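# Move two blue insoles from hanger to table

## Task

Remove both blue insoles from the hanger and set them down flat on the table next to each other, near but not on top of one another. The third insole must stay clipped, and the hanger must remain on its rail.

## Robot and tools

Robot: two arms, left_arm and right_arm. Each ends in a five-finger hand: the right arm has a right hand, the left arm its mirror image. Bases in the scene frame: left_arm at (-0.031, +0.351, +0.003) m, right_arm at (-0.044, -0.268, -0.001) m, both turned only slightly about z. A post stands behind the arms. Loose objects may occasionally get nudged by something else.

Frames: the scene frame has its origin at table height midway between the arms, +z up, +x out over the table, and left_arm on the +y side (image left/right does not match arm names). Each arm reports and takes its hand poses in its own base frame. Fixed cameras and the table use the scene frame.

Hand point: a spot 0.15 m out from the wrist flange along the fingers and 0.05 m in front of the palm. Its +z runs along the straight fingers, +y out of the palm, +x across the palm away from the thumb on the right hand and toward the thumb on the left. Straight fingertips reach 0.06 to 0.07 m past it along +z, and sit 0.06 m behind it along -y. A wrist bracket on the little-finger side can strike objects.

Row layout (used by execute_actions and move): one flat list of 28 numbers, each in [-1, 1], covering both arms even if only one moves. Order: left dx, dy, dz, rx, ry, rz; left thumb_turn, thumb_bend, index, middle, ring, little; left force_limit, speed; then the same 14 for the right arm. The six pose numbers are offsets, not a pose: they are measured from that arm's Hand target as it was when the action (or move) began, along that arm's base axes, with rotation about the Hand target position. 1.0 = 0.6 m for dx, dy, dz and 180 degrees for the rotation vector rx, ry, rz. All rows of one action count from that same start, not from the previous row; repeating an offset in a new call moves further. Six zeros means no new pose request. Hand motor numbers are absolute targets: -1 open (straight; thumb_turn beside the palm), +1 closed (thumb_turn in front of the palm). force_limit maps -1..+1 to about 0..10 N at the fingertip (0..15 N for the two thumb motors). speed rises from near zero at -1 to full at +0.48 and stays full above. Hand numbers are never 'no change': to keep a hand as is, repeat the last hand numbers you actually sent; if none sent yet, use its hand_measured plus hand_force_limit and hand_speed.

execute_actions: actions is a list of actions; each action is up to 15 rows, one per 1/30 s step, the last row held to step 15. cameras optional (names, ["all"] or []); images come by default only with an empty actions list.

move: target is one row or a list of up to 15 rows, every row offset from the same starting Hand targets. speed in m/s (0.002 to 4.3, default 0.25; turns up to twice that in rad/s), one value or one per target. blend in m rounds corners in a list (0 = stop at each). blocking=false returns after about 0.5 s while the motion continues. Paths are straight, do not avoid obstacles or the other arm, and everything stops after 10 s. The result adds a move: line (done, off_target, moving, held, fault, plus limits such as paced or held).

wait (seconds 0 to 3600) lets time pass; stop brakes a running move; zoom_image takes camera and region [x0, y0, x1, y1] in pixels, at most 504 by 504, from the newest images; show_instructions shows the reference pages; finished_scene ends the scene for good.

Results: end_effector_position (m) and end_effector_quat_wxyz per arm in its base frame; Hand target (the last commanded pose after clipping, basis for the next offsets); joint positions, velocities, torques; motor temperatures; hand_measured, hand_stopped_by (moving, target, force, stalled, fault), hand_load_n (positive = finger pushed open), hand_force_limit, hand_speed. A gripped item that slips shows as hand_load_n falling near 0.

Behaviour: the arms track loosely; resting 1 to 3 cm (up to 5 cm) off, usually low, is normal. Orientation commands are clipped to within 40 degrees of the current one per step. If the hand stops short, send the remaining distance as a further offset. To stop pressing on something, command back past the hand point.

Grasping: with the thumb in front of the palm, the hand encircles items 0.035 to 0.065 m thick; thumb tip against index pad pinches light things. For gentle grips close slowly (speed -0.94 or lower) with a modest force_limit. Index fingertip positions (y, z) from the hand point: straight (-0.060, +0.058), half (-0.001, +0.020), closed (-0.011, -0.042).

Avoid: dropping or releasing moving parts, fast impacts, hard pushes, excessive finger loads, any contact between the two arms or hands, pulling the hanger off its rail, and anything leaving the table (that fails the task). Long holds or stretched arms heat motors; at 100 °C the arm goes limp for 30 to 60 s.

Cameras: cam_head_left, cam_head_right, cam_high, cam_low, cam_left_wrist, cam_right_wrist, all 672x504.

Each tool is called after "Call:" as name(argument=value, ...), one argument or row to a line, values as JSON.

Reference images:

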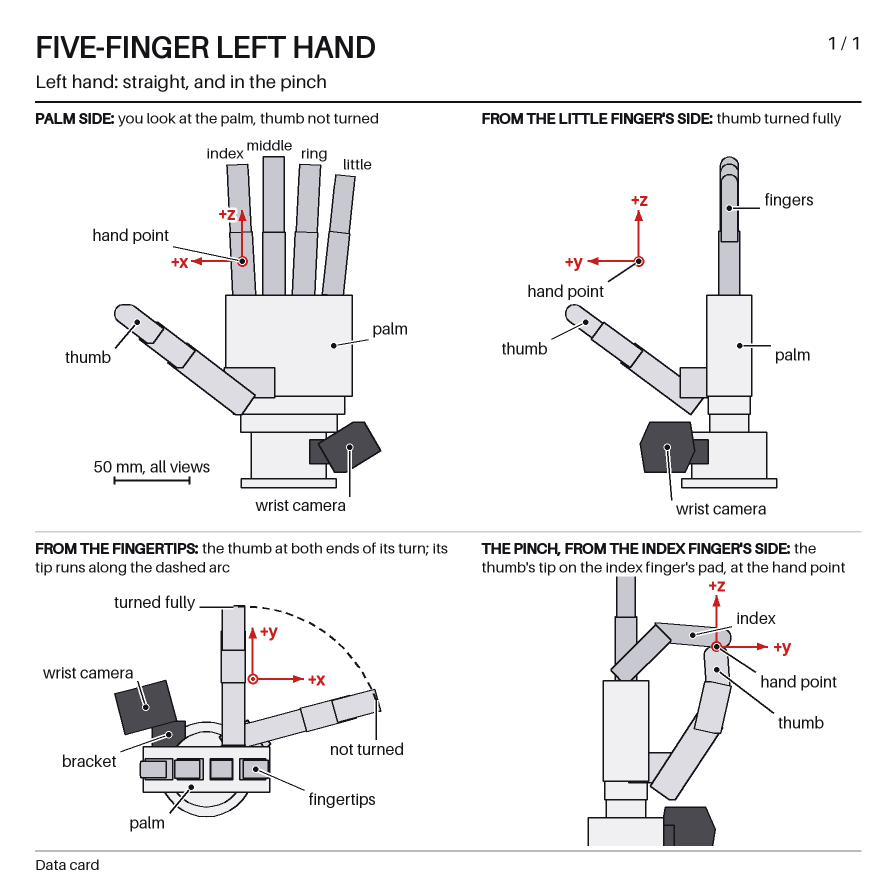

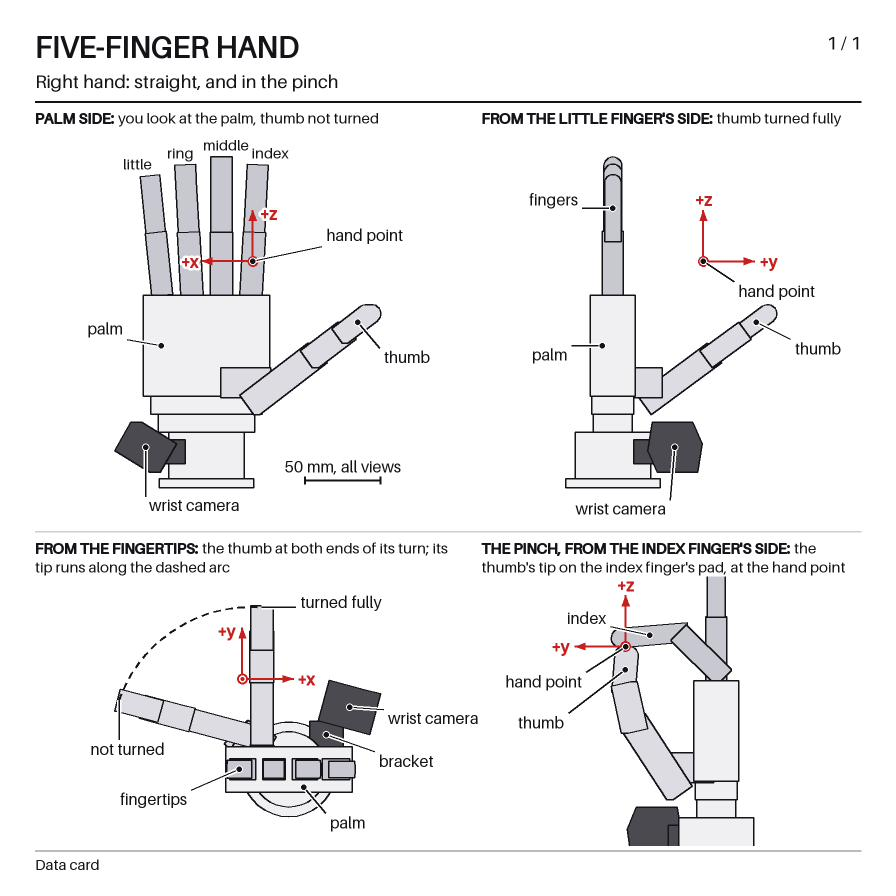

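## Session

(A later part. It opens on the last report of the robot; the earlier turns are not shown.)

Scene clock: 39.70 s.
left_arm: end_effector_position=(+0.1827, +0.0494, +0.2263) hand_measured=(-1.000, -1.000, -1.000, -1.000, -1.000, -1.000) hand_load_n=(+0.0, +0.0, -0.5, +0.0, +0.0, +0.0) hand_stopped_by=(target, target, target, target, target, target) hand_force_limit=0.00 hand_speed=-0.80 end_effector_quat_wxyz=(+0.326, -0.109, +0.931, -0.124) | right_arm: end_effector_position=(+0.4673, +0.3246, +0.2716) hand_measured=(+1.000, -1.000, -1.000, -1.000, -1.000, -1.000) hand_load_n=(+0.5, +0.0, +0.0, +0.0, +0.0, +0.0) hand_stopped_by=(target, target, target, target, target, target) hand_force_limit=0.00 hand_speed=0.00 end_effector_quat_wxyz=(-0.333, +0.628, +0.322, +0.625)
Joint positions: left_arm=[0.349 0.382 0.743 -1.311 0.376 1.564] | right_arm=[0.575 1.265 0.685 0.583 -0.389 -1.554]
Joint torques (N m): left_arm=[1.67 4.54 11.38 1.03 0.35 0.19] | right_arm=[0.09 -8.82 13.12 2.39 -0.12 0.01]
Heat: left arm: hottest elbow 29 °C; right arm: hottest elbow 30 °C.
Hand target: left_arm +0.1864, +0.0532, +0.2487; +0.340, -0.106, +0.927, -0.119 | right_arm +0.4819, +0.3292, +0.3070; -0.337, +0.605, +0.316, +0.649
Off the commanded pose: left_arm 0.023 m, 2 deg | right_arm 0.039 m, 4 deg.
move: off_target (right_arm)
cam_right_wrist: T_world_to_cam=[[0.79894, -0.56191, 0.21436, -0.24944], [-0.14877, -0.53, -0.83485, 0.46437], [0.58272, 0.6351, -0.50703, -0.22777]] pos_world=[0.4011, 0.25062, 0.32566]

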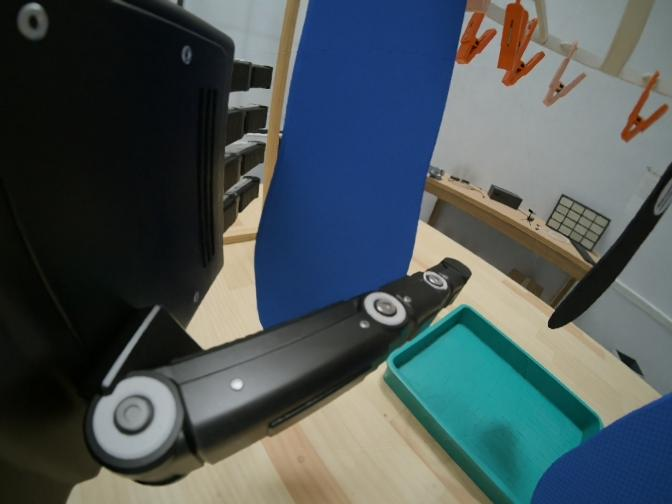

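Call:
move(
  target=[
    [0,0,0,0,0,0,-1,-1,-1,-1,-1,-1,0.0,-0.8, 0,0,0,0,0,0,1,-0.4,-0.1,-0.1,-0.1,-0.1,-0.6,-0.5],
  ],
  speed=0.08,
  cameras=["cam_right_wrist","cam_low","cam_high","cam_head_left"],
)

Scene clock: 41.50 s.
left_arm: end_effector_position=(+0.1827, +0.0494, +0.2263) hand_measured=(-1.000, -1.000, -1.000, -1.000, -1.000, -1.000) hand_load_n=(+0.0, +0.0, +0.0, +0.0, +0.0, +0.0) hand_stopped_by=(target, target, target, target, target, target) hand_force_limit=0.00 hand_speed=-0.80 end_effector_quat_wxyz=(+0.326, -0.109, +0.931, -0.124) | right_arm: end_effector_position=(+0.4672, +0.3247, +0.2715) hand_measured=(+1.000, -0.400, -0.100, -0.100, -0.100, -0.100) hand_load_n=(+0.5, +0.0, +0.0, +0.0, +0.0, +0.0) hand_stopped_by=(target, target, target, target, target, target) hand_force_limit=-0.60 hand_speed=-0.50 end_effector_quat_wxyz=(-0.334, +0.628, +0.322, +0.625)
Joint positions: left_arm=[0.349 0.382 0.743 -1.311 0.376 1.564] | right_arm=[0.575 1.265 0.685 0.583 -0.389 -1.553]
Joint torques (N m): left_arm=[1.61 4.48 11.4 1.02 0.35 0.2] | right_arm=[0.21 -8.76 13.11 2.39 -0.06 -0.07]
Heat: left arm: hottest elbow 30 °C; right arm: hottest elbow 30 °C.
Hand target: left_arm +0.1864, +0.0532, +0.2487; +0.340, -0.106, +0.927, -0.119 | right_arm +0.4819, +0.3292, +0.3070; -0.337, +0.605, +0.315, +0.649
Off the commanded pose: left_arm 0.023 m, 2 deg | right_arm 0.039 m, 4 deg.
move: done
cam_right_wrist: T_world_to_cam=[[0.79922, -0.56163, 0.21404, -0.24951], [-0.14882, -0.52994, -0.83487, 0.46439], [0.58232, 0.6354, -0.50713, -0.22765]] pos_world=[0.4011, 0.25062, 0.32566]
Images, in order (width x height): cam_head_left 672x504, cam_high 672x504, cam_low 672x504, cam_right_wrist 672x504.

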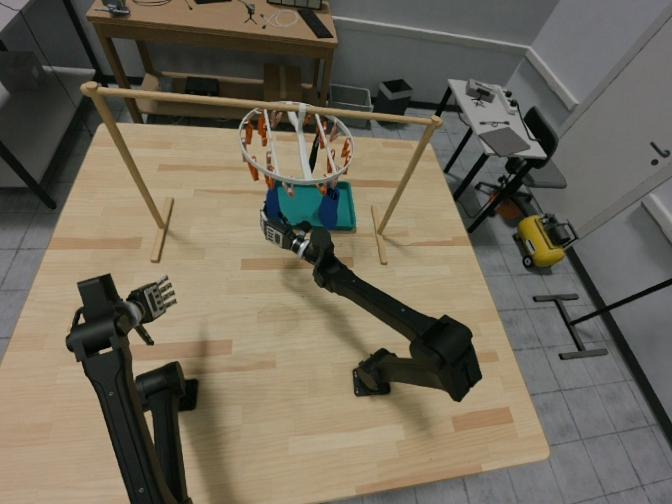

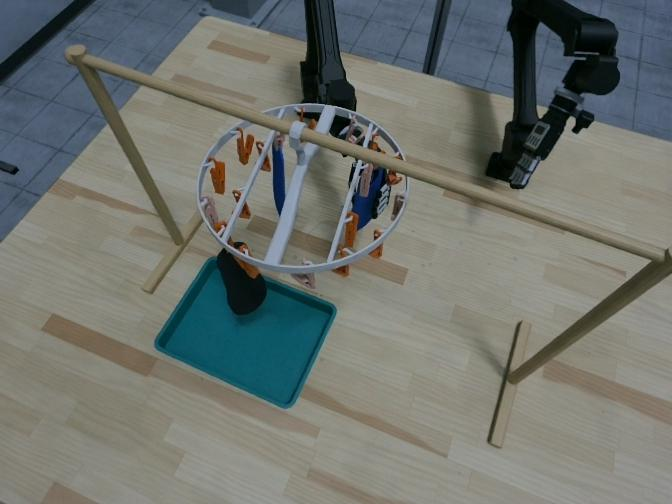

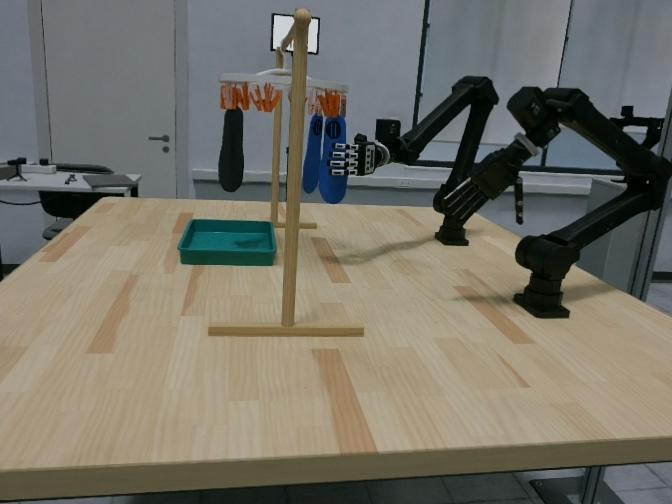

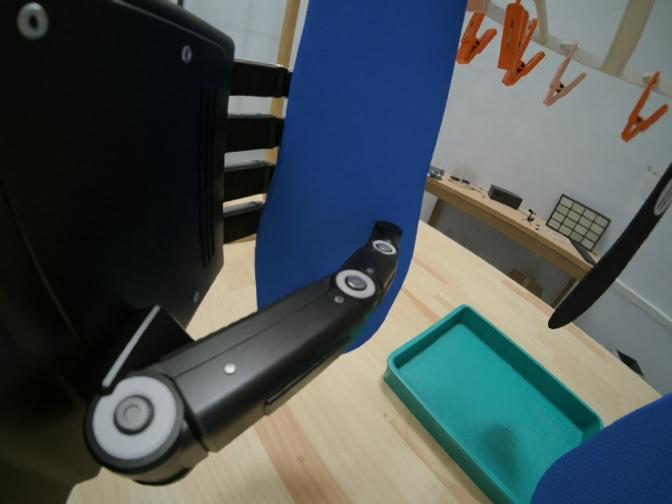

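Call:
move(
  target=[
    [0,0,0,0,0,0,-1,-1,-1,-1,-1,-1,0.0,-0.8, 0,0,0,0,0,0,1,0.3,0.3,0.3,0.3,0.3,-0.5,-0.85],
  ],
  speed=0.08,
  cameras=["cam_right_wrist","cam_low","cam_head_left"],
)

Scene clock: 43.13 s.
left_arm: end_effector_position=(+0.1827, +0.0494, +0.2263) hand_measured=(-1.000, -1.000, -1.000, -1.000, -1.000, -1.000) hand_load_n=(+0.0, +0.0, +0.0, +0.0, +0.0, +0.0) hand_stopped_by=(target, target, target, target, target, target) hand_force_limit=0.00 hand_speed=-0.80 end_effector_quat_wxyz=(+0.326, -0.109, +0.931, -0.124) | right_arm: end_effector_position=(+0.4672, +0.3247, +0.2715) hand_measured=(+1.000, -0.224, +0.246, +0.218, +0.288, +0.300) hand_load_n=(+0.0, +4.5, +3.0, +4.0, +2.5, +0.0) hand_stopped_by=(target, force, force, force, force, target) hand_force_limit=-0.50 hand_speed=-0.85 end_effector_quat_wxyz=(-0.334, +0.628, +0.322, +0.625)
Joint positions: left_arm=[0.349 0.382 0.743 -1.311 0.376 1.564] | right_arm=[0.575 1.265 0.685 0.583 -0.389 -1.553]
Joint torques (N m): left_arm=[1.73 4.54 11.4 1.01 0.35 0.19] | right_arm=[0.67 -8.64 13.11 2.48 -0.07 -0.06]
Heat: left arm: hottest elbow 30 °C; right arm: hottest elbow 30 °C.
Hand target: left_arm +0.1864, +0.0532, +0.2487; +0.340, -0.106, +0.927, -0.119 | right_arm +0.4819, +0.3292, +0.3070; -0.337, +0.605, +0.316, +0.649
Off the commanded pose: left_arm 0.023 m, 2 deg | right_arm 0.039 m, 4 deg.
move: done
cam_right_wrist: T_world_to_cam=[[0.79922, -0.56163, 0.21404, -0.24951], [-0.14882, -0.52994, -0.83487, 0.46439], [0.58232, 0.6354, -0.50713, -0.22765]] pos_world=[0.4011, 0.25062, 0.32566]
Images, in order (width x height): cam_head_left 672x504, cam_low 672x504, cam_right_wrist 672x504.

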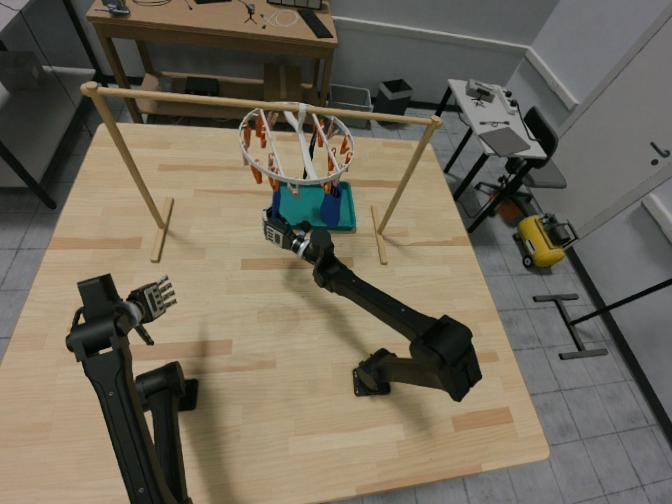

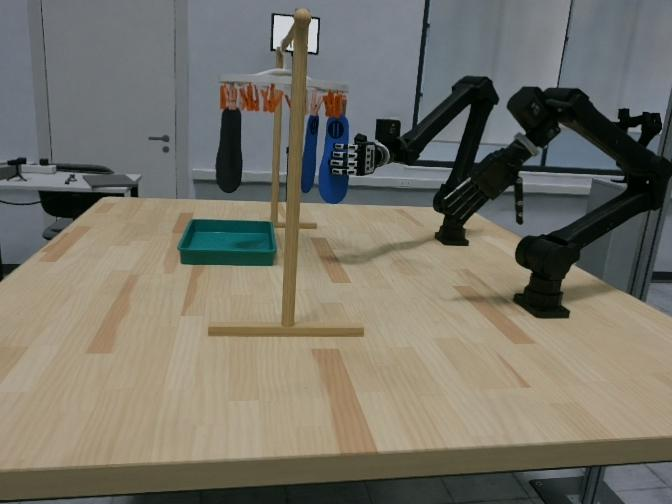

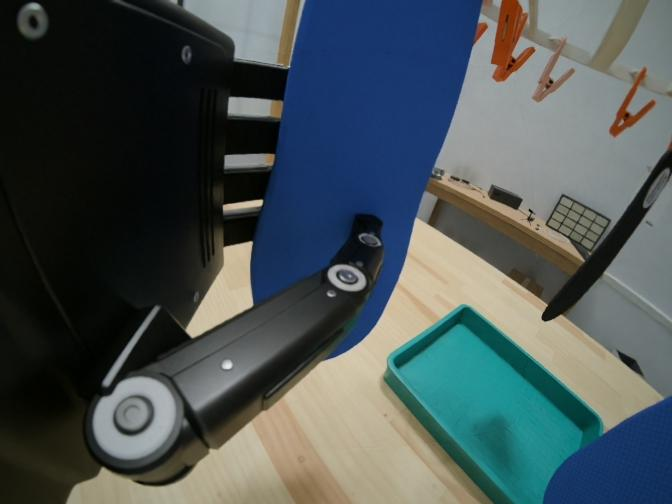

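Call:
move(
  target=[
    [0,0,0,0,0,0,-1,-1,-1,-1,-1,-1,0.0,-0.8, 0,0,0,0,0,0,1,0.35,0.5,0.5,0.5,0.3,0.2,-0.85],
  ],
  speed=0.08,
  cameras=["cam_right_wrist","cam_low"],
)

Scene clock: 44.17 s.
left_arm: end_effector_position=(+0.1827, +0.0494, +0.2263) hand_measured=(-1.000, -1.000, -1.000, -1.000, -1.000, -1.000) hand_load_n=(+0.0, +0.0, +0.0, +0.0, +0.0, +0.0) hand_stopped_by=(target, target, target, target, target, target) hand_force_limit=0.00 hand_speed=-0.80 end_effector_quat_wxyz=(+0.326, -0.109, +0.931, -0.124) | right_arm: end_effector_position=(+0.4682, +0.3232, +0.2715) hand_measured=(+1.000, -0.216, +0.270, +0.228, +0.368, +0.300) hand_load_n=(+0.5, +8.5, +8.0, +6.5, +6.5, +0.0) hand_stopped_by=(target, force, force, force, force, target) hand_force_limit=0.20 hand_speed=-0.85 end_effector_quat_wxyz=(-0.333, +0.629, +0.321, +0.625)
Joint positions: left_arm=[0.349 0.382 0.743 -1.311 0.376 1.564] | right_arm=[0.572 1.265 0.685 0.583 -0.389 -1.553]
Joint torques (N m): left_arm=[1.55 4.54 11.38 1.05 0.34 0.19] | right_arm=[0.32 -8.94 13.05 2.4 -0.11 -0.06]
Heat: left arm: hottest elbow 30 °C; right arm: hottest elbow 30 °C.
Hand target: left_arm +0.1864, +0.0532, +0.2487; +0.340, -0.106, +0.927, -0.119 | right_arm +0.4819, +0.3292, +0.3070; -0.337, +0.605, +0.315, +0.649
Off the commanded pose: left_arm 0.023 m, 2 deg | right_arm 0.038 m, 4 deg.
move: done
cam_right_wrist: T_world_to_cam=[[0.79762, -0.56405, 0.21367, -0.24946], [-0.15062, -0.52928, -0.83497, 0.46446], [0.58405, 0.6338, -0.50712, -0.22766]] pos_world=[0.4019, 0.24941, 0.32566]
Images, in order (width x height): cam_low 672x504, cam_right_wrist 672x504.

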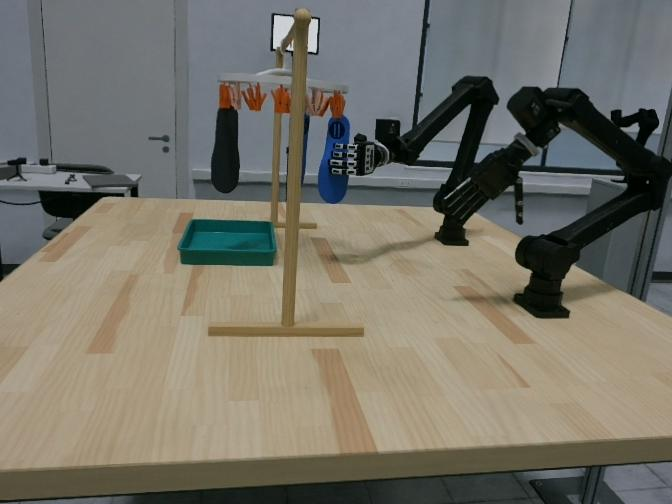

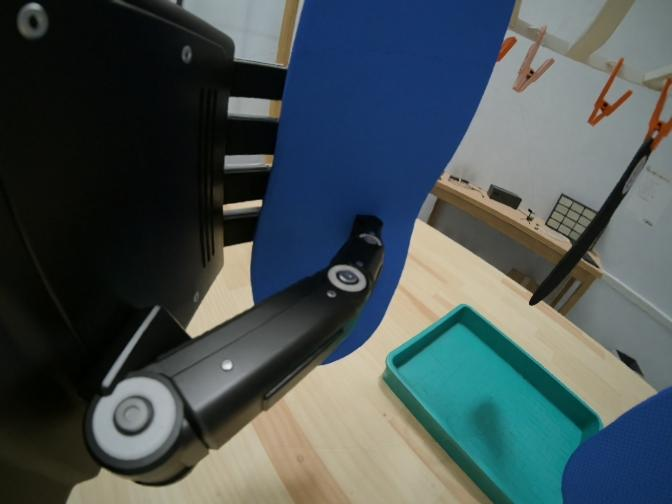

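Call:
move(
  target=[
    [0,0,0,0,0,0,-1,-1,-1,-1,-1,-1,0.0,-0.8, 0,0,-0.06,0,0,0,1,0.35,0.5,0.5,0.5,0.3,0.2,-0.85],
  ],
  speed=0.05,
  cameras=["cam_right_wrist","cam_low","cam_high"],
)

Scene clock: 45.83 s.
left_arm: end_effector_position=(+0.1827, +0.0494, +0.2263) hand_measured=(-1.000, -1.000, -1.000, -1.000, -1.000, -1.000) hand_load_n=(+0.0, +0.0, +0.0, +0.0, +0.0, +0.0) hand_stopped_by=(target, target, target, target, target, target) hand_force_limit=0.00 hand_speed=-0.80 end_effector_quat_wxyz=(+0.326, -0.109, +0.931, -0.124) | right_arm: end_effector_position=(+0.4784, +0.3298, +0.2640) hand_measured=(+1.000, -0.216, +0.270, +0.228, +0.368, +0.300) hand_load_n=(+0.5, +8.5, +7.5, +6.0, +6.5, +0.0) hand_stopped_by=(target, force, force, force, force, target) hand_force_limit=0.20 hand_speed=-0.85 end_effector_quat_wxyz=(-0.334, +0.612, +0.320, +0.642)
Joint positions: left_arm=[0.349 0.382 0.743 -1.311 0.376 1.564] | right_arm=[0.572 1.337 0.682 0.707 -0.389 -1.553]
Joint torques (N m): left_arm=[1.61 4.42 11.4 1.03 0.35 0.2] | right_arm=[0.21 -9.52 8.76 2.3 -0.06 -0.07]
Heat: left arm: hottest elbow 30 °C; right arm: hottest elbow 30 °C.
Hand target: left_arm +0.1864, +0.0532, +0.2487; +0.340, -0.106, +0.927, -0.119 | right_arm +0.4819, +0.3292, +0.2709; -0.337, +0.605, +0.315, +0.649
Off the commanded pose: left_arm 0.023 m, 2 deg | right_arm 0.008 m, 1 deg.
move: done
cam_right_wrist: T_world_to_cam=[[0.7886, -0.56991, 0.23088, -0.25063], [-0.11664, -0.5073, -0.85384, 0.4447], [0.60374, 0.64641, -0.46654, -0.26595]] pos_world=[0.41008, 0.25467, 0.31349]
Images, in order (width x height): cam_high 672x504, cam_low 672x504, cam_right_wrist 672x504.

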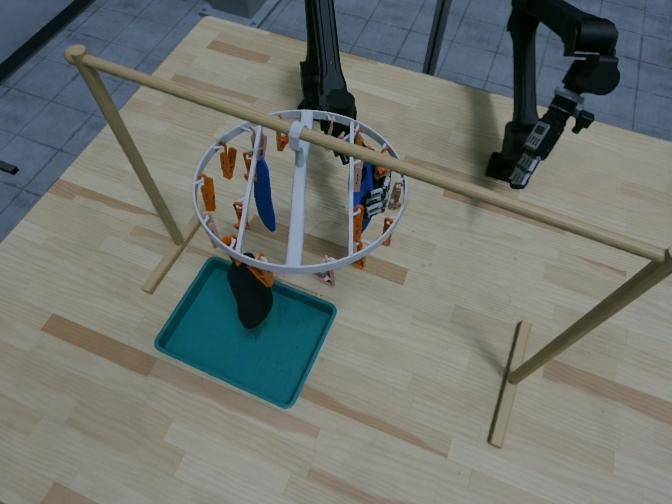

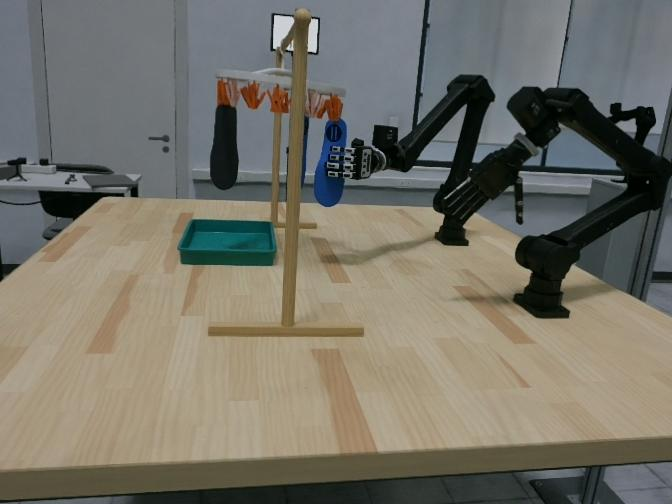

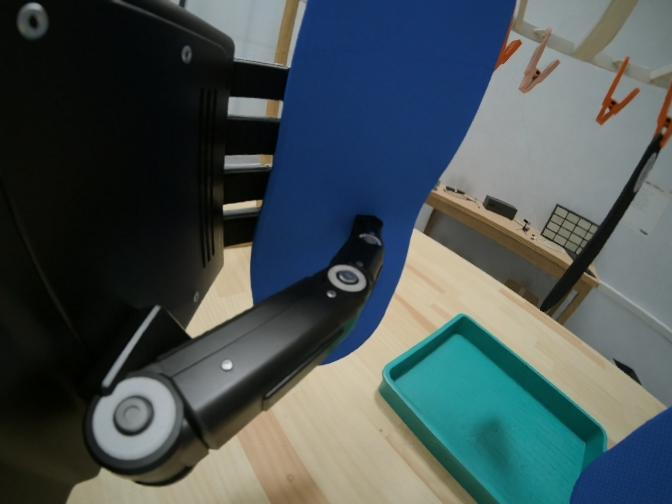

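Call:
move(
  target=[
    [0,0,0,0,0,0,-1,-1,-1,-1,-1,-1,0.0,-0.8, 0,0,-0.06,0,0,0,1,0.35,0.5,0.5,0.5,0.3,0.2,-0.85],
  ],
  speed=0.05,
  cameras=["cam_right_wrist","cam_low","cam_high","cam_head_right"],
)

Scene clock: 47.40 s.
left_arm: end_effector_position=(+0.1827, +0.0494, +0.2263) hand_measured=(-1.000, -1.000, -1.000, -1.000, -1.000, -1.000) hand_load_n=(+0.0, +0.0, +0.0, +0.0, +0.0, +0.0) hand_stopped_by=(target, target, target, target, target, target) hand_force_limit=0.00 hand_speed=-0.80 end_effector_quat_wxyz=(+0.326, -0.109, +0.931, -0.124) | right_arm: end_effector_position=(+0.4794, +0.3304, +0.2391) hand_measured=(+1.000, -0.216, +0.270, +0.228, +0.368, +0.300) hand_load_n=(+0.5, +9.0, +7.5, +6.5, +7.5, +0.0) hand_stopped_by=(target, force, force, force, force, target) hand_force_limit=0.20 hand_speed=-0.85 end_effector_quat_wxyz=(-0.335, +0.603, +0.319, +0.650)
Joint positions: left_arm=[0.349 0.382 0.743 -1.311 0.376 1.564] | right_arm=[0.572 1.411 0.645 0.841 -0.389 -1.553]
Joint torques (N m): left_arm=[1.61 4.48 11.37 1.01 0.34 0.2] | right_arm=[0.26 -9.7 7.42 2 -0.04 -0.04]
Heat: left arm: hottest elbow 30 °C; right arm: hottest elbow 30 °C.
Hand target: left_arm +0.1864, +0.0532, +0.2487; +0.340, -0.106, +0.927, -0.119 | right_arm +0.4819, +0.3292, +0.2350; -0.337, +0.605, +0.315, +0.649
Off the commanded pose: left_arm 0.023 m, 2 deg | right_arm 0.005 m, 1 deg.
move: done
cam_right_wrist: T_world_to_cam=[[0.78399, -0.57287, 0.23913, -0.24407], [-0.09967, -0.49638, -0.86237, 0.41415], [0.61272, 0.65225, -0.44626, -0.28953]] pos_world=[0.41003, 0.2546, 0.2863]
Images, in order (width x height): cam_head_right 672x504, cam_high 672x504, cam_low 672x504, cam_right_wrist 672x504.

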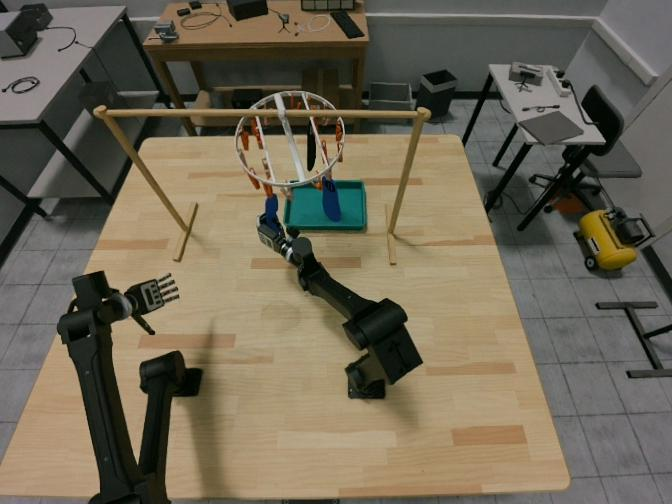

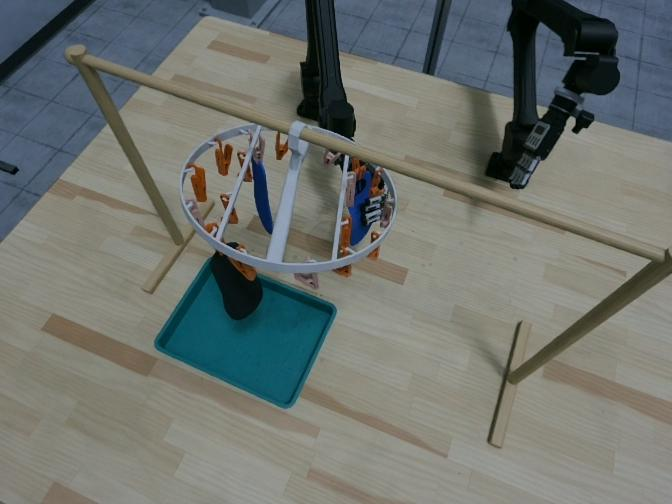

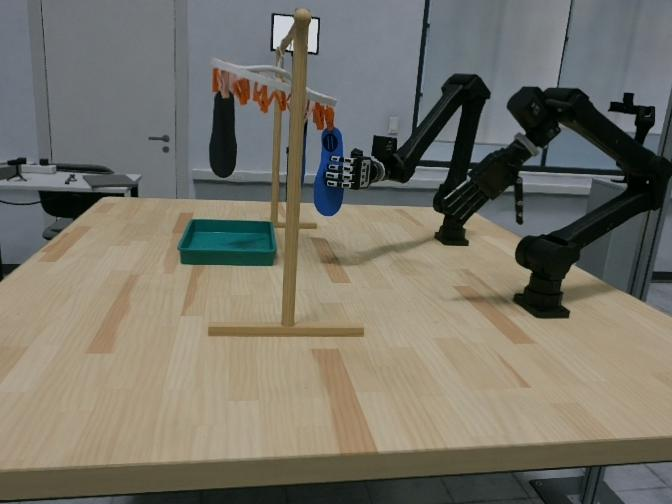

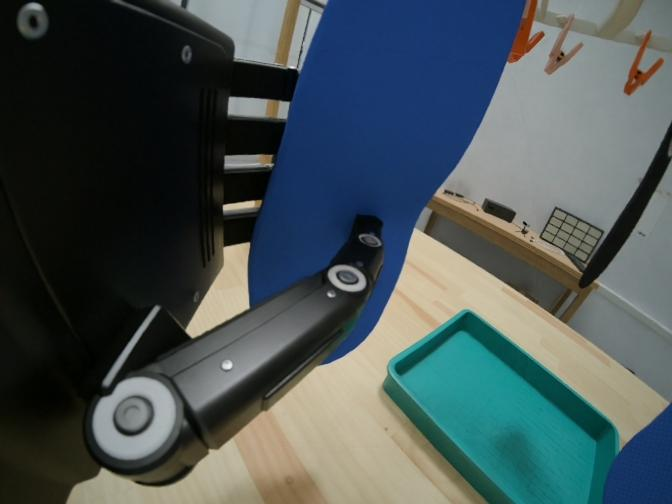

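Call:
move(
  target=[
    [0,0,0,0,0,0,-1,-1,-1,-1,-1,-1,0.0,-0.8, 0,0,-0.08,0,0,0,1,0.35,0.5,0.5,0.5,0.3,0.2,-0.85],
  ],
  speed=0.05,
  cameras=["cam_right_wrist","cam_low","cam_high","cam_head_right"],
)

Scene clock: 49.23 s.
left_arm: end_effector_position=(+0.1827, +0.0494, +0.2263) hand_measured=(-1.000, -1.000, -1.000, -1.000, -1.000, -1.000) hand_load_n=(+0.0, +0.0, +0.0, +0.0, +0.0, +0.0) hand_stopped_by=(target, target, target, target, target, target) hand_force_limit=0.00 hand_speed=-0.80 end_effector_quat_wxyz=(+0.326, -0.109, +0.931, -0.124) | right_arm: end_effector_position=(+0.4855, +0.3291, +0.2223) hand_measured=(+1.000, -0.216, +0.270, +0.228, +0.368, +0.300) hand_load_n=(+0.5, +9.0, +7.0, +6.0, +9.5, +0.0) hand_stopped_by=(target, force, force, force, force, target) hand_force_limit=0.20 hand_speed=-0.85 end_effector_quat_wxyz=(-0.334, +0.580, +0.313, +0.674)
Joint positions: left_arm=[0.349 0.382 0.743 -1.311 0.376 1.564] | right_arm=[0.566 1.515 0.622 1.035 -0.385 -1.553]
Joint torques (N m): left_arm=[1.67 4.42 11.36 1.01 0.35 0.19] | right_arm=[0.91 -8.41 4.74 1.28 -0.19 -0.03]
Heat: left arm: hottest elbow 30 °C; right arm: hottest elbow 30 °C.
Hand target: left_arm +0.1864, +0.0532, +0.2487; +0.340, -0.106, +0.927, -0.119 | right_arm +0.4819, +0.3292, +0.1870; -0.337, +0.605, +0.315, +0.649
Off the commanded pose: left_arm 0.023 m, 2 deg | right_arm 0.036 m, 4 deg.
move: off_target (right_arm)
cam_right_wrist: T_world_to_cam=[[0.76377, -0.59009, 0.26163, -0.23514], [-0.05508, -0.46342, -0.88442, 0.37204], [0.64314, 0.66108, -0.38645, -0.33099]] pos_world=[0.41295, 0.25247, 0.26265]
Images, in order (width x height): cam_head_right 672x504, cam_high 672x504, cam_low 672x504, cam_right_wrist 672x504.

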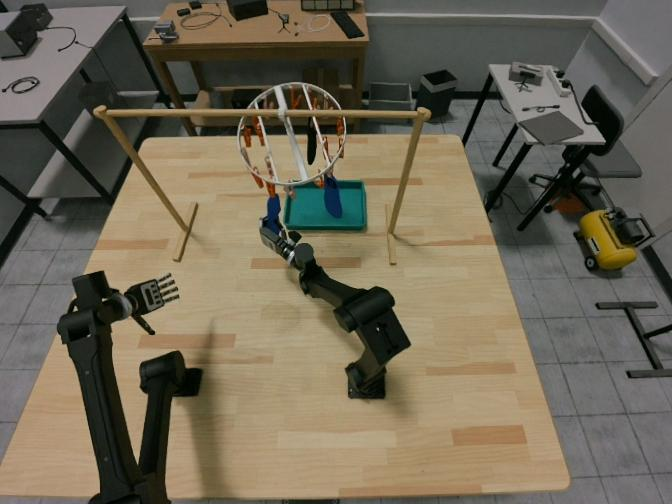

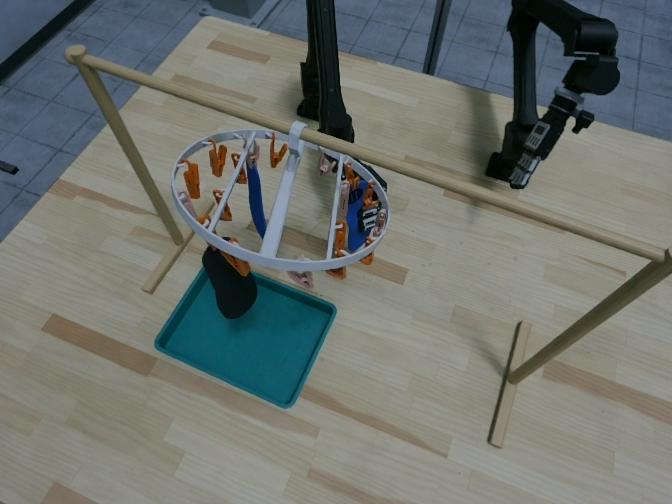

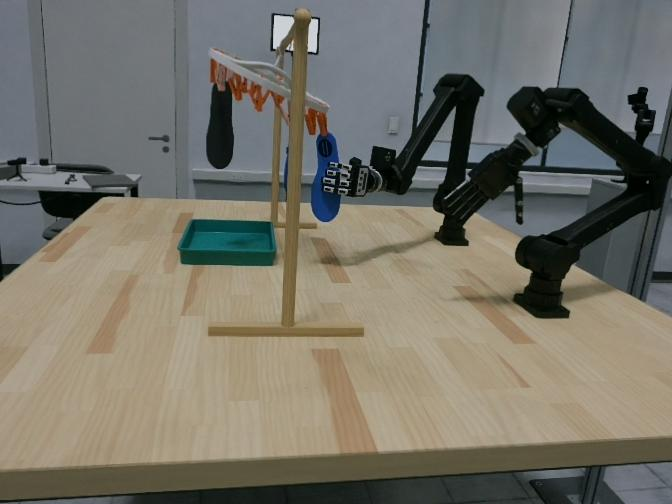

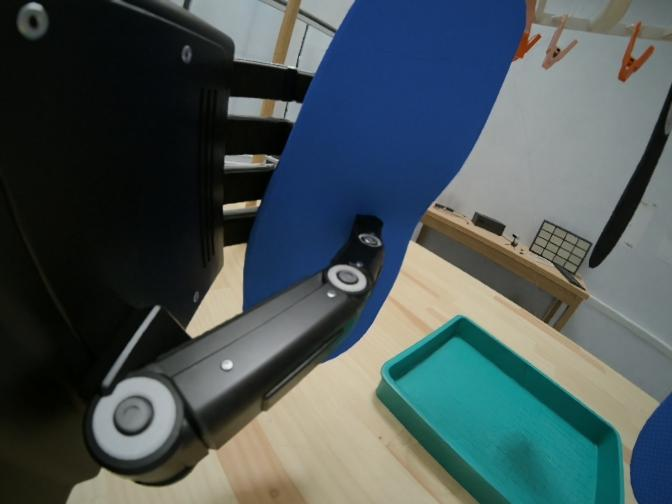

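Call:
zoom_image(
  camera="cam_low",
  region=[190, 0, 390, 230],
)

Call:
zoom_image(
  camera="cam_high",
  region=[160, 100, 420, 300],
)

Scaled by 2.191 from the camera's image (finer frame: 960x720).

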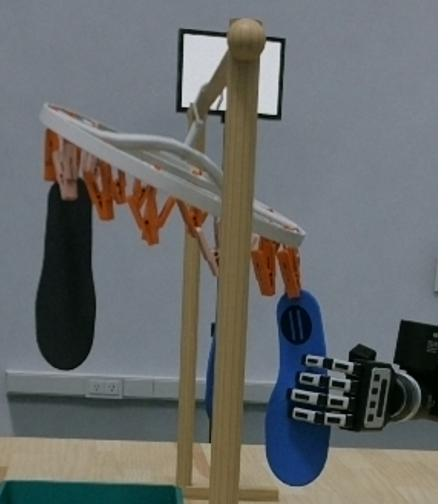

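Scaled by 1.938 from the camera's image (finer frame: 960x720).

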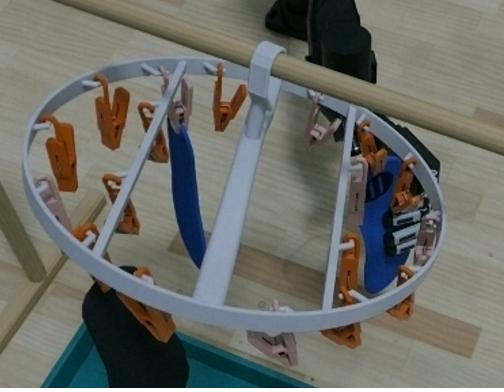

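Call:
move(
  target=[
    [0,0,0,0,0,0,-1,-1,-1,-1,-1,-1,0.0,-0.8, -0.08,0.03,-0.06,0,0,0,1,0.35,0.5,0.5,0.5,0.3,0.2,-0.85],
  ],
  speed=0.05,
  cameras=["cam_right_wrist","cam_low","cam_high","cam_head_right"],
)

Scene clock: 55.23 s.
left_arm: end_effector_position=(+0.1827, +0.0494, +0.2263) hand_measured=(-1.000, -1.000, -1.000, -1.000, -1.000, -1.000) hand_load_n=(+0.0, +0.0, +0.0, +0.0, +0.0, +0.0) hand_stopped_by=(target, target, target, target, target, target) hand_force_limit=0.00 hand_speed=-0.80 end_effector_quat_wxyz=(+0.326, -0.109, +0.931, -0.124) | right_arm: end_effector_position=(+0.4307, +0.3364, +0.1332) hand_measured=(+1.000, -0.218, +0.270, +0.228, +0.368, +0.300) hand_load_n=(+1.0, +10.0, +7.5, +7.0, +3.5, +0.0) hand_stopped_by=(target, force, force, force, force, target) hand_force_limit=0.20 hand_speed=-0.85 end_effector_quat_wxyz=(-0.328, +0.620, +0.318, +0.638)
Joint positions: left_arm=[0.349 0.382 0.743 -1.311 0.376 1.564] | right_arm=[0.672 1.629 0.481 1.178 -0.277 -1.561]
Joint torques (N m): left_arm=[1.73 4.6 11.4 1.03 0.35 0.19] | right_arm=[1.73 -11.99 6.99 1.89 0.15 -0.06]
Heat: left arm: hottest elbow 31 °C; right arm: hottest elbow 30 °C.
Hand target: left_arm +0.1864, +0.0532, +0.2487; +0.340, -0.106, +0.927, -0.119 | right_arm +0.4339, +0.3472, +0.1510; -0.337, +0.605, +0.315, +0.649
Off the commanded pose: left_arm 0.023 m, 2 deg | right_arm 0.021 m, 2 deg.
move: off_target (right_arm)
cam_right_wrist: T_world_to_cam=[[0.78428, -0.57681, 0.22845, -0.17457], [-0.13395, -0.51698, -0.84545, 0.34038], [0.60577, 0.63247, -0.48272, -0.29639]] pos_world=[0.36206, 0.26273, 0.18458]
Images, in order (width x height): cam_head_right 672x504, cam_high 672x504, cam_low 672x504, cam_right_wrist 672x504.

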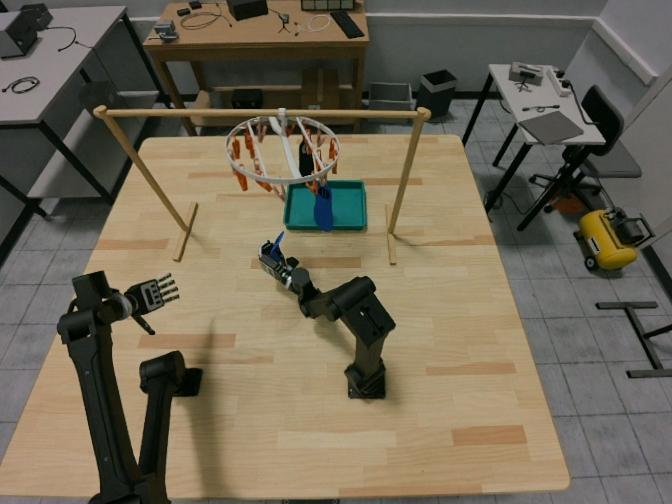

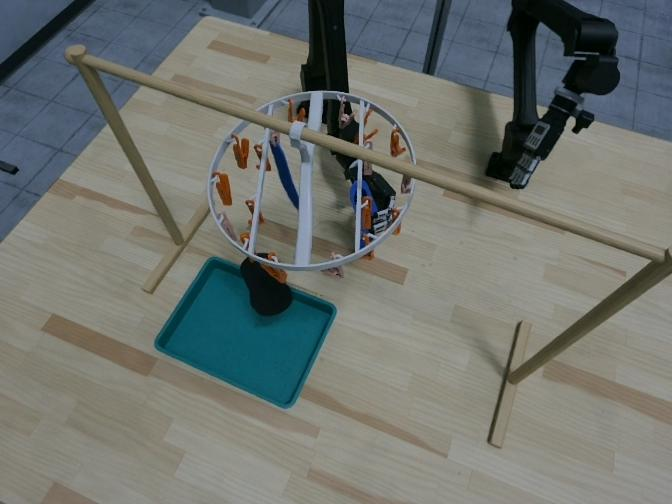

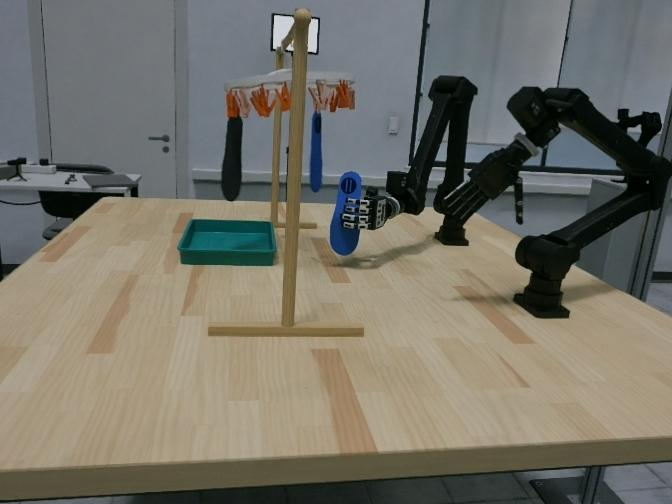

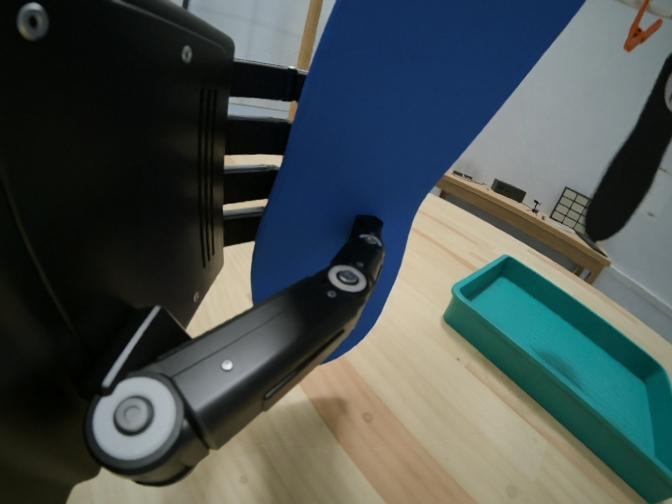

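Call:
move(
  target=[
    [0,0,0,0,0,0,-1,-1,-1,-1,-1,-1,0.0,-0.8, -0.14,0.0,0.13,-0.15,0.105,0,1,0.35,0.5,0.5,0.5,0.3,0.2,-0.85],
    [0,0,0,0,0,0,-1,-1,-1,-1,-1,-1,0.0,-0.8, -0.17,-0.03,0.167,-0.41,0.287,0,1,0.35,0.5,0.5,0.5,0.3,0.2,-0.85],
  ],
  speed=0.2,
  blend=0.03,
  cameras=["all"],
)

Scene clock: 60.87 s.
left_arm: end_effector_position=(+0.1827, +0.0494, +0.2263) hand_measured=(-1.000, -1.000, -1.000, -1.000, -1.000, -1.000) hand_load_n=(+0.0, +0.0, +0.0, -0.5, +0.0, +0.0) hand_stopped_by=(target, target, target, target, target, target) hand_force_limit=0.00 hand_speed=-0.80 end_effector_quat_wxyz=(+0.326, -0.109, +0.931, -0.124) | right_arm: end_effector_position=(+0.3286, +0.3152, +0.2310) hand_measured=(+1.000, -0.218, +0.270, +0.228, +0.368, +0.300) hand_load_n=(+1.0, +9.5, +7.5, +7.0, +3.5, +0.0) hand_stopped_by=(target, force, force, force, force, target) hand_force_limit=0.20 hand_speed=-0.85 end_effector_quat_wxyz=(-0.007, +0.890, +0.455, +0.010)
Joint positions: left_arm=[0.349 0.382 0.743 -1.311 0.376 1.564] | right_arm=[0.899 1.573 1.55 -1.523 -0.005 -1.617]
Joint torques (N m): left_arm=[1.67 4.42 11.38 1.01 0.35 0.2] | right_arm=[1.9 -14.33 13 0.01 0.17 -0.1]
Heat: left arm: hottest elbow 31 °C; right arm: hottest elbow 31 °C.
Hand target: left_arm +0.1864, +0.0532, +0.2487; +0.340, -0.106, +0.927, -0.119 | right_arm +0.3319, +0.3292, +0.2512; -0.015, +0.886, +0.462, +0.030
Off the commanded pose: left_arm 0.023 m, 2 deg | right_arm 0.025 m, 3 deg.
move: off_target (right_arm)
cam_left_wrist: T_world_to_cam=[[-0.05634, -0.98629, 0.1551, 0.02139], [-0.97949, 0.0245, -0.19999, 0.22575], [0.19345, -0.16318, -0.96744, 0.30877]] pos_world=[0.16259, 0.06596, 0.34054]
cam_right_wrist: T_world_to_cam=[[0.9235, -0.38352, 0.00789, -0.18469], [-0.33552, -0.79761, 0.50123, 0.242], [-0.18594, -0.46553, -0.86528, 0.52069]] pos_world=[0.34858, 0.36458, 0.3307]

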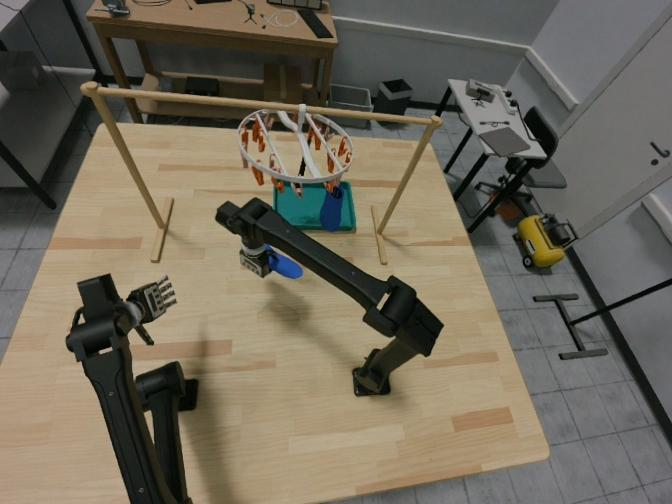

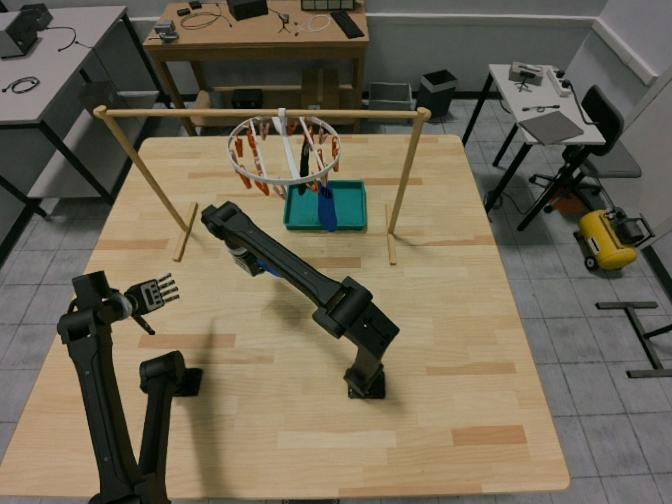

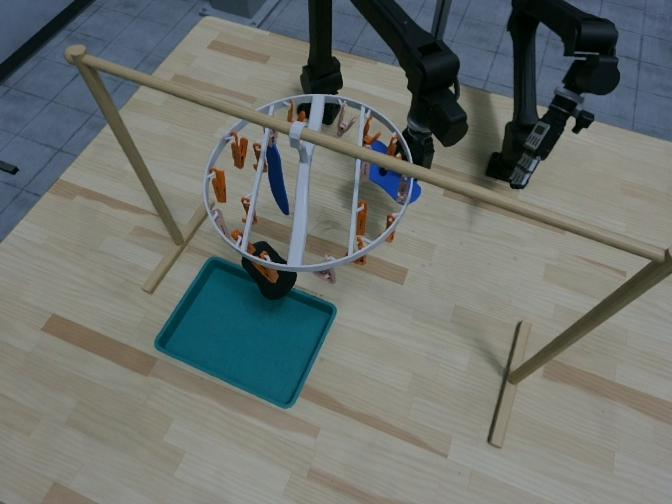

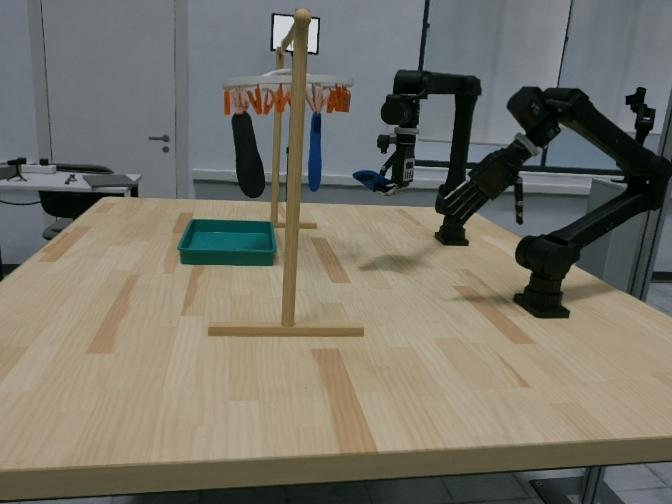

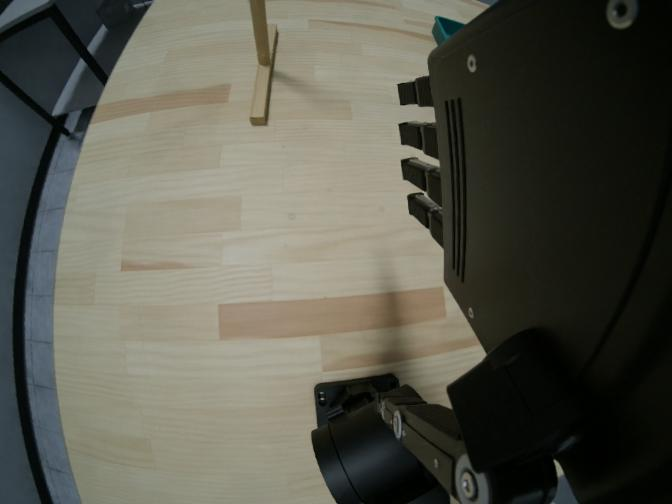

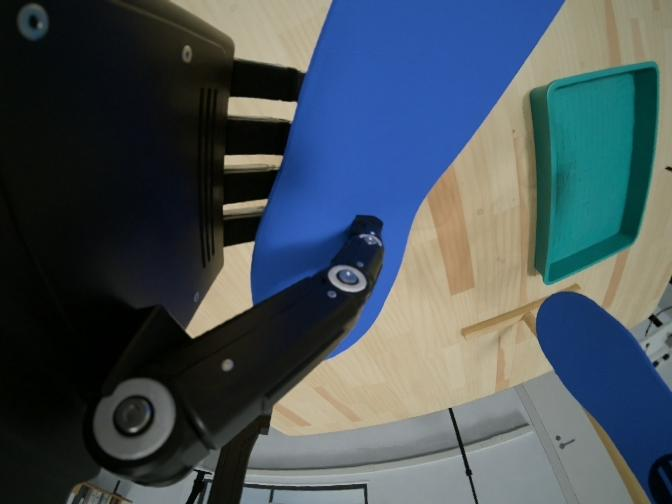

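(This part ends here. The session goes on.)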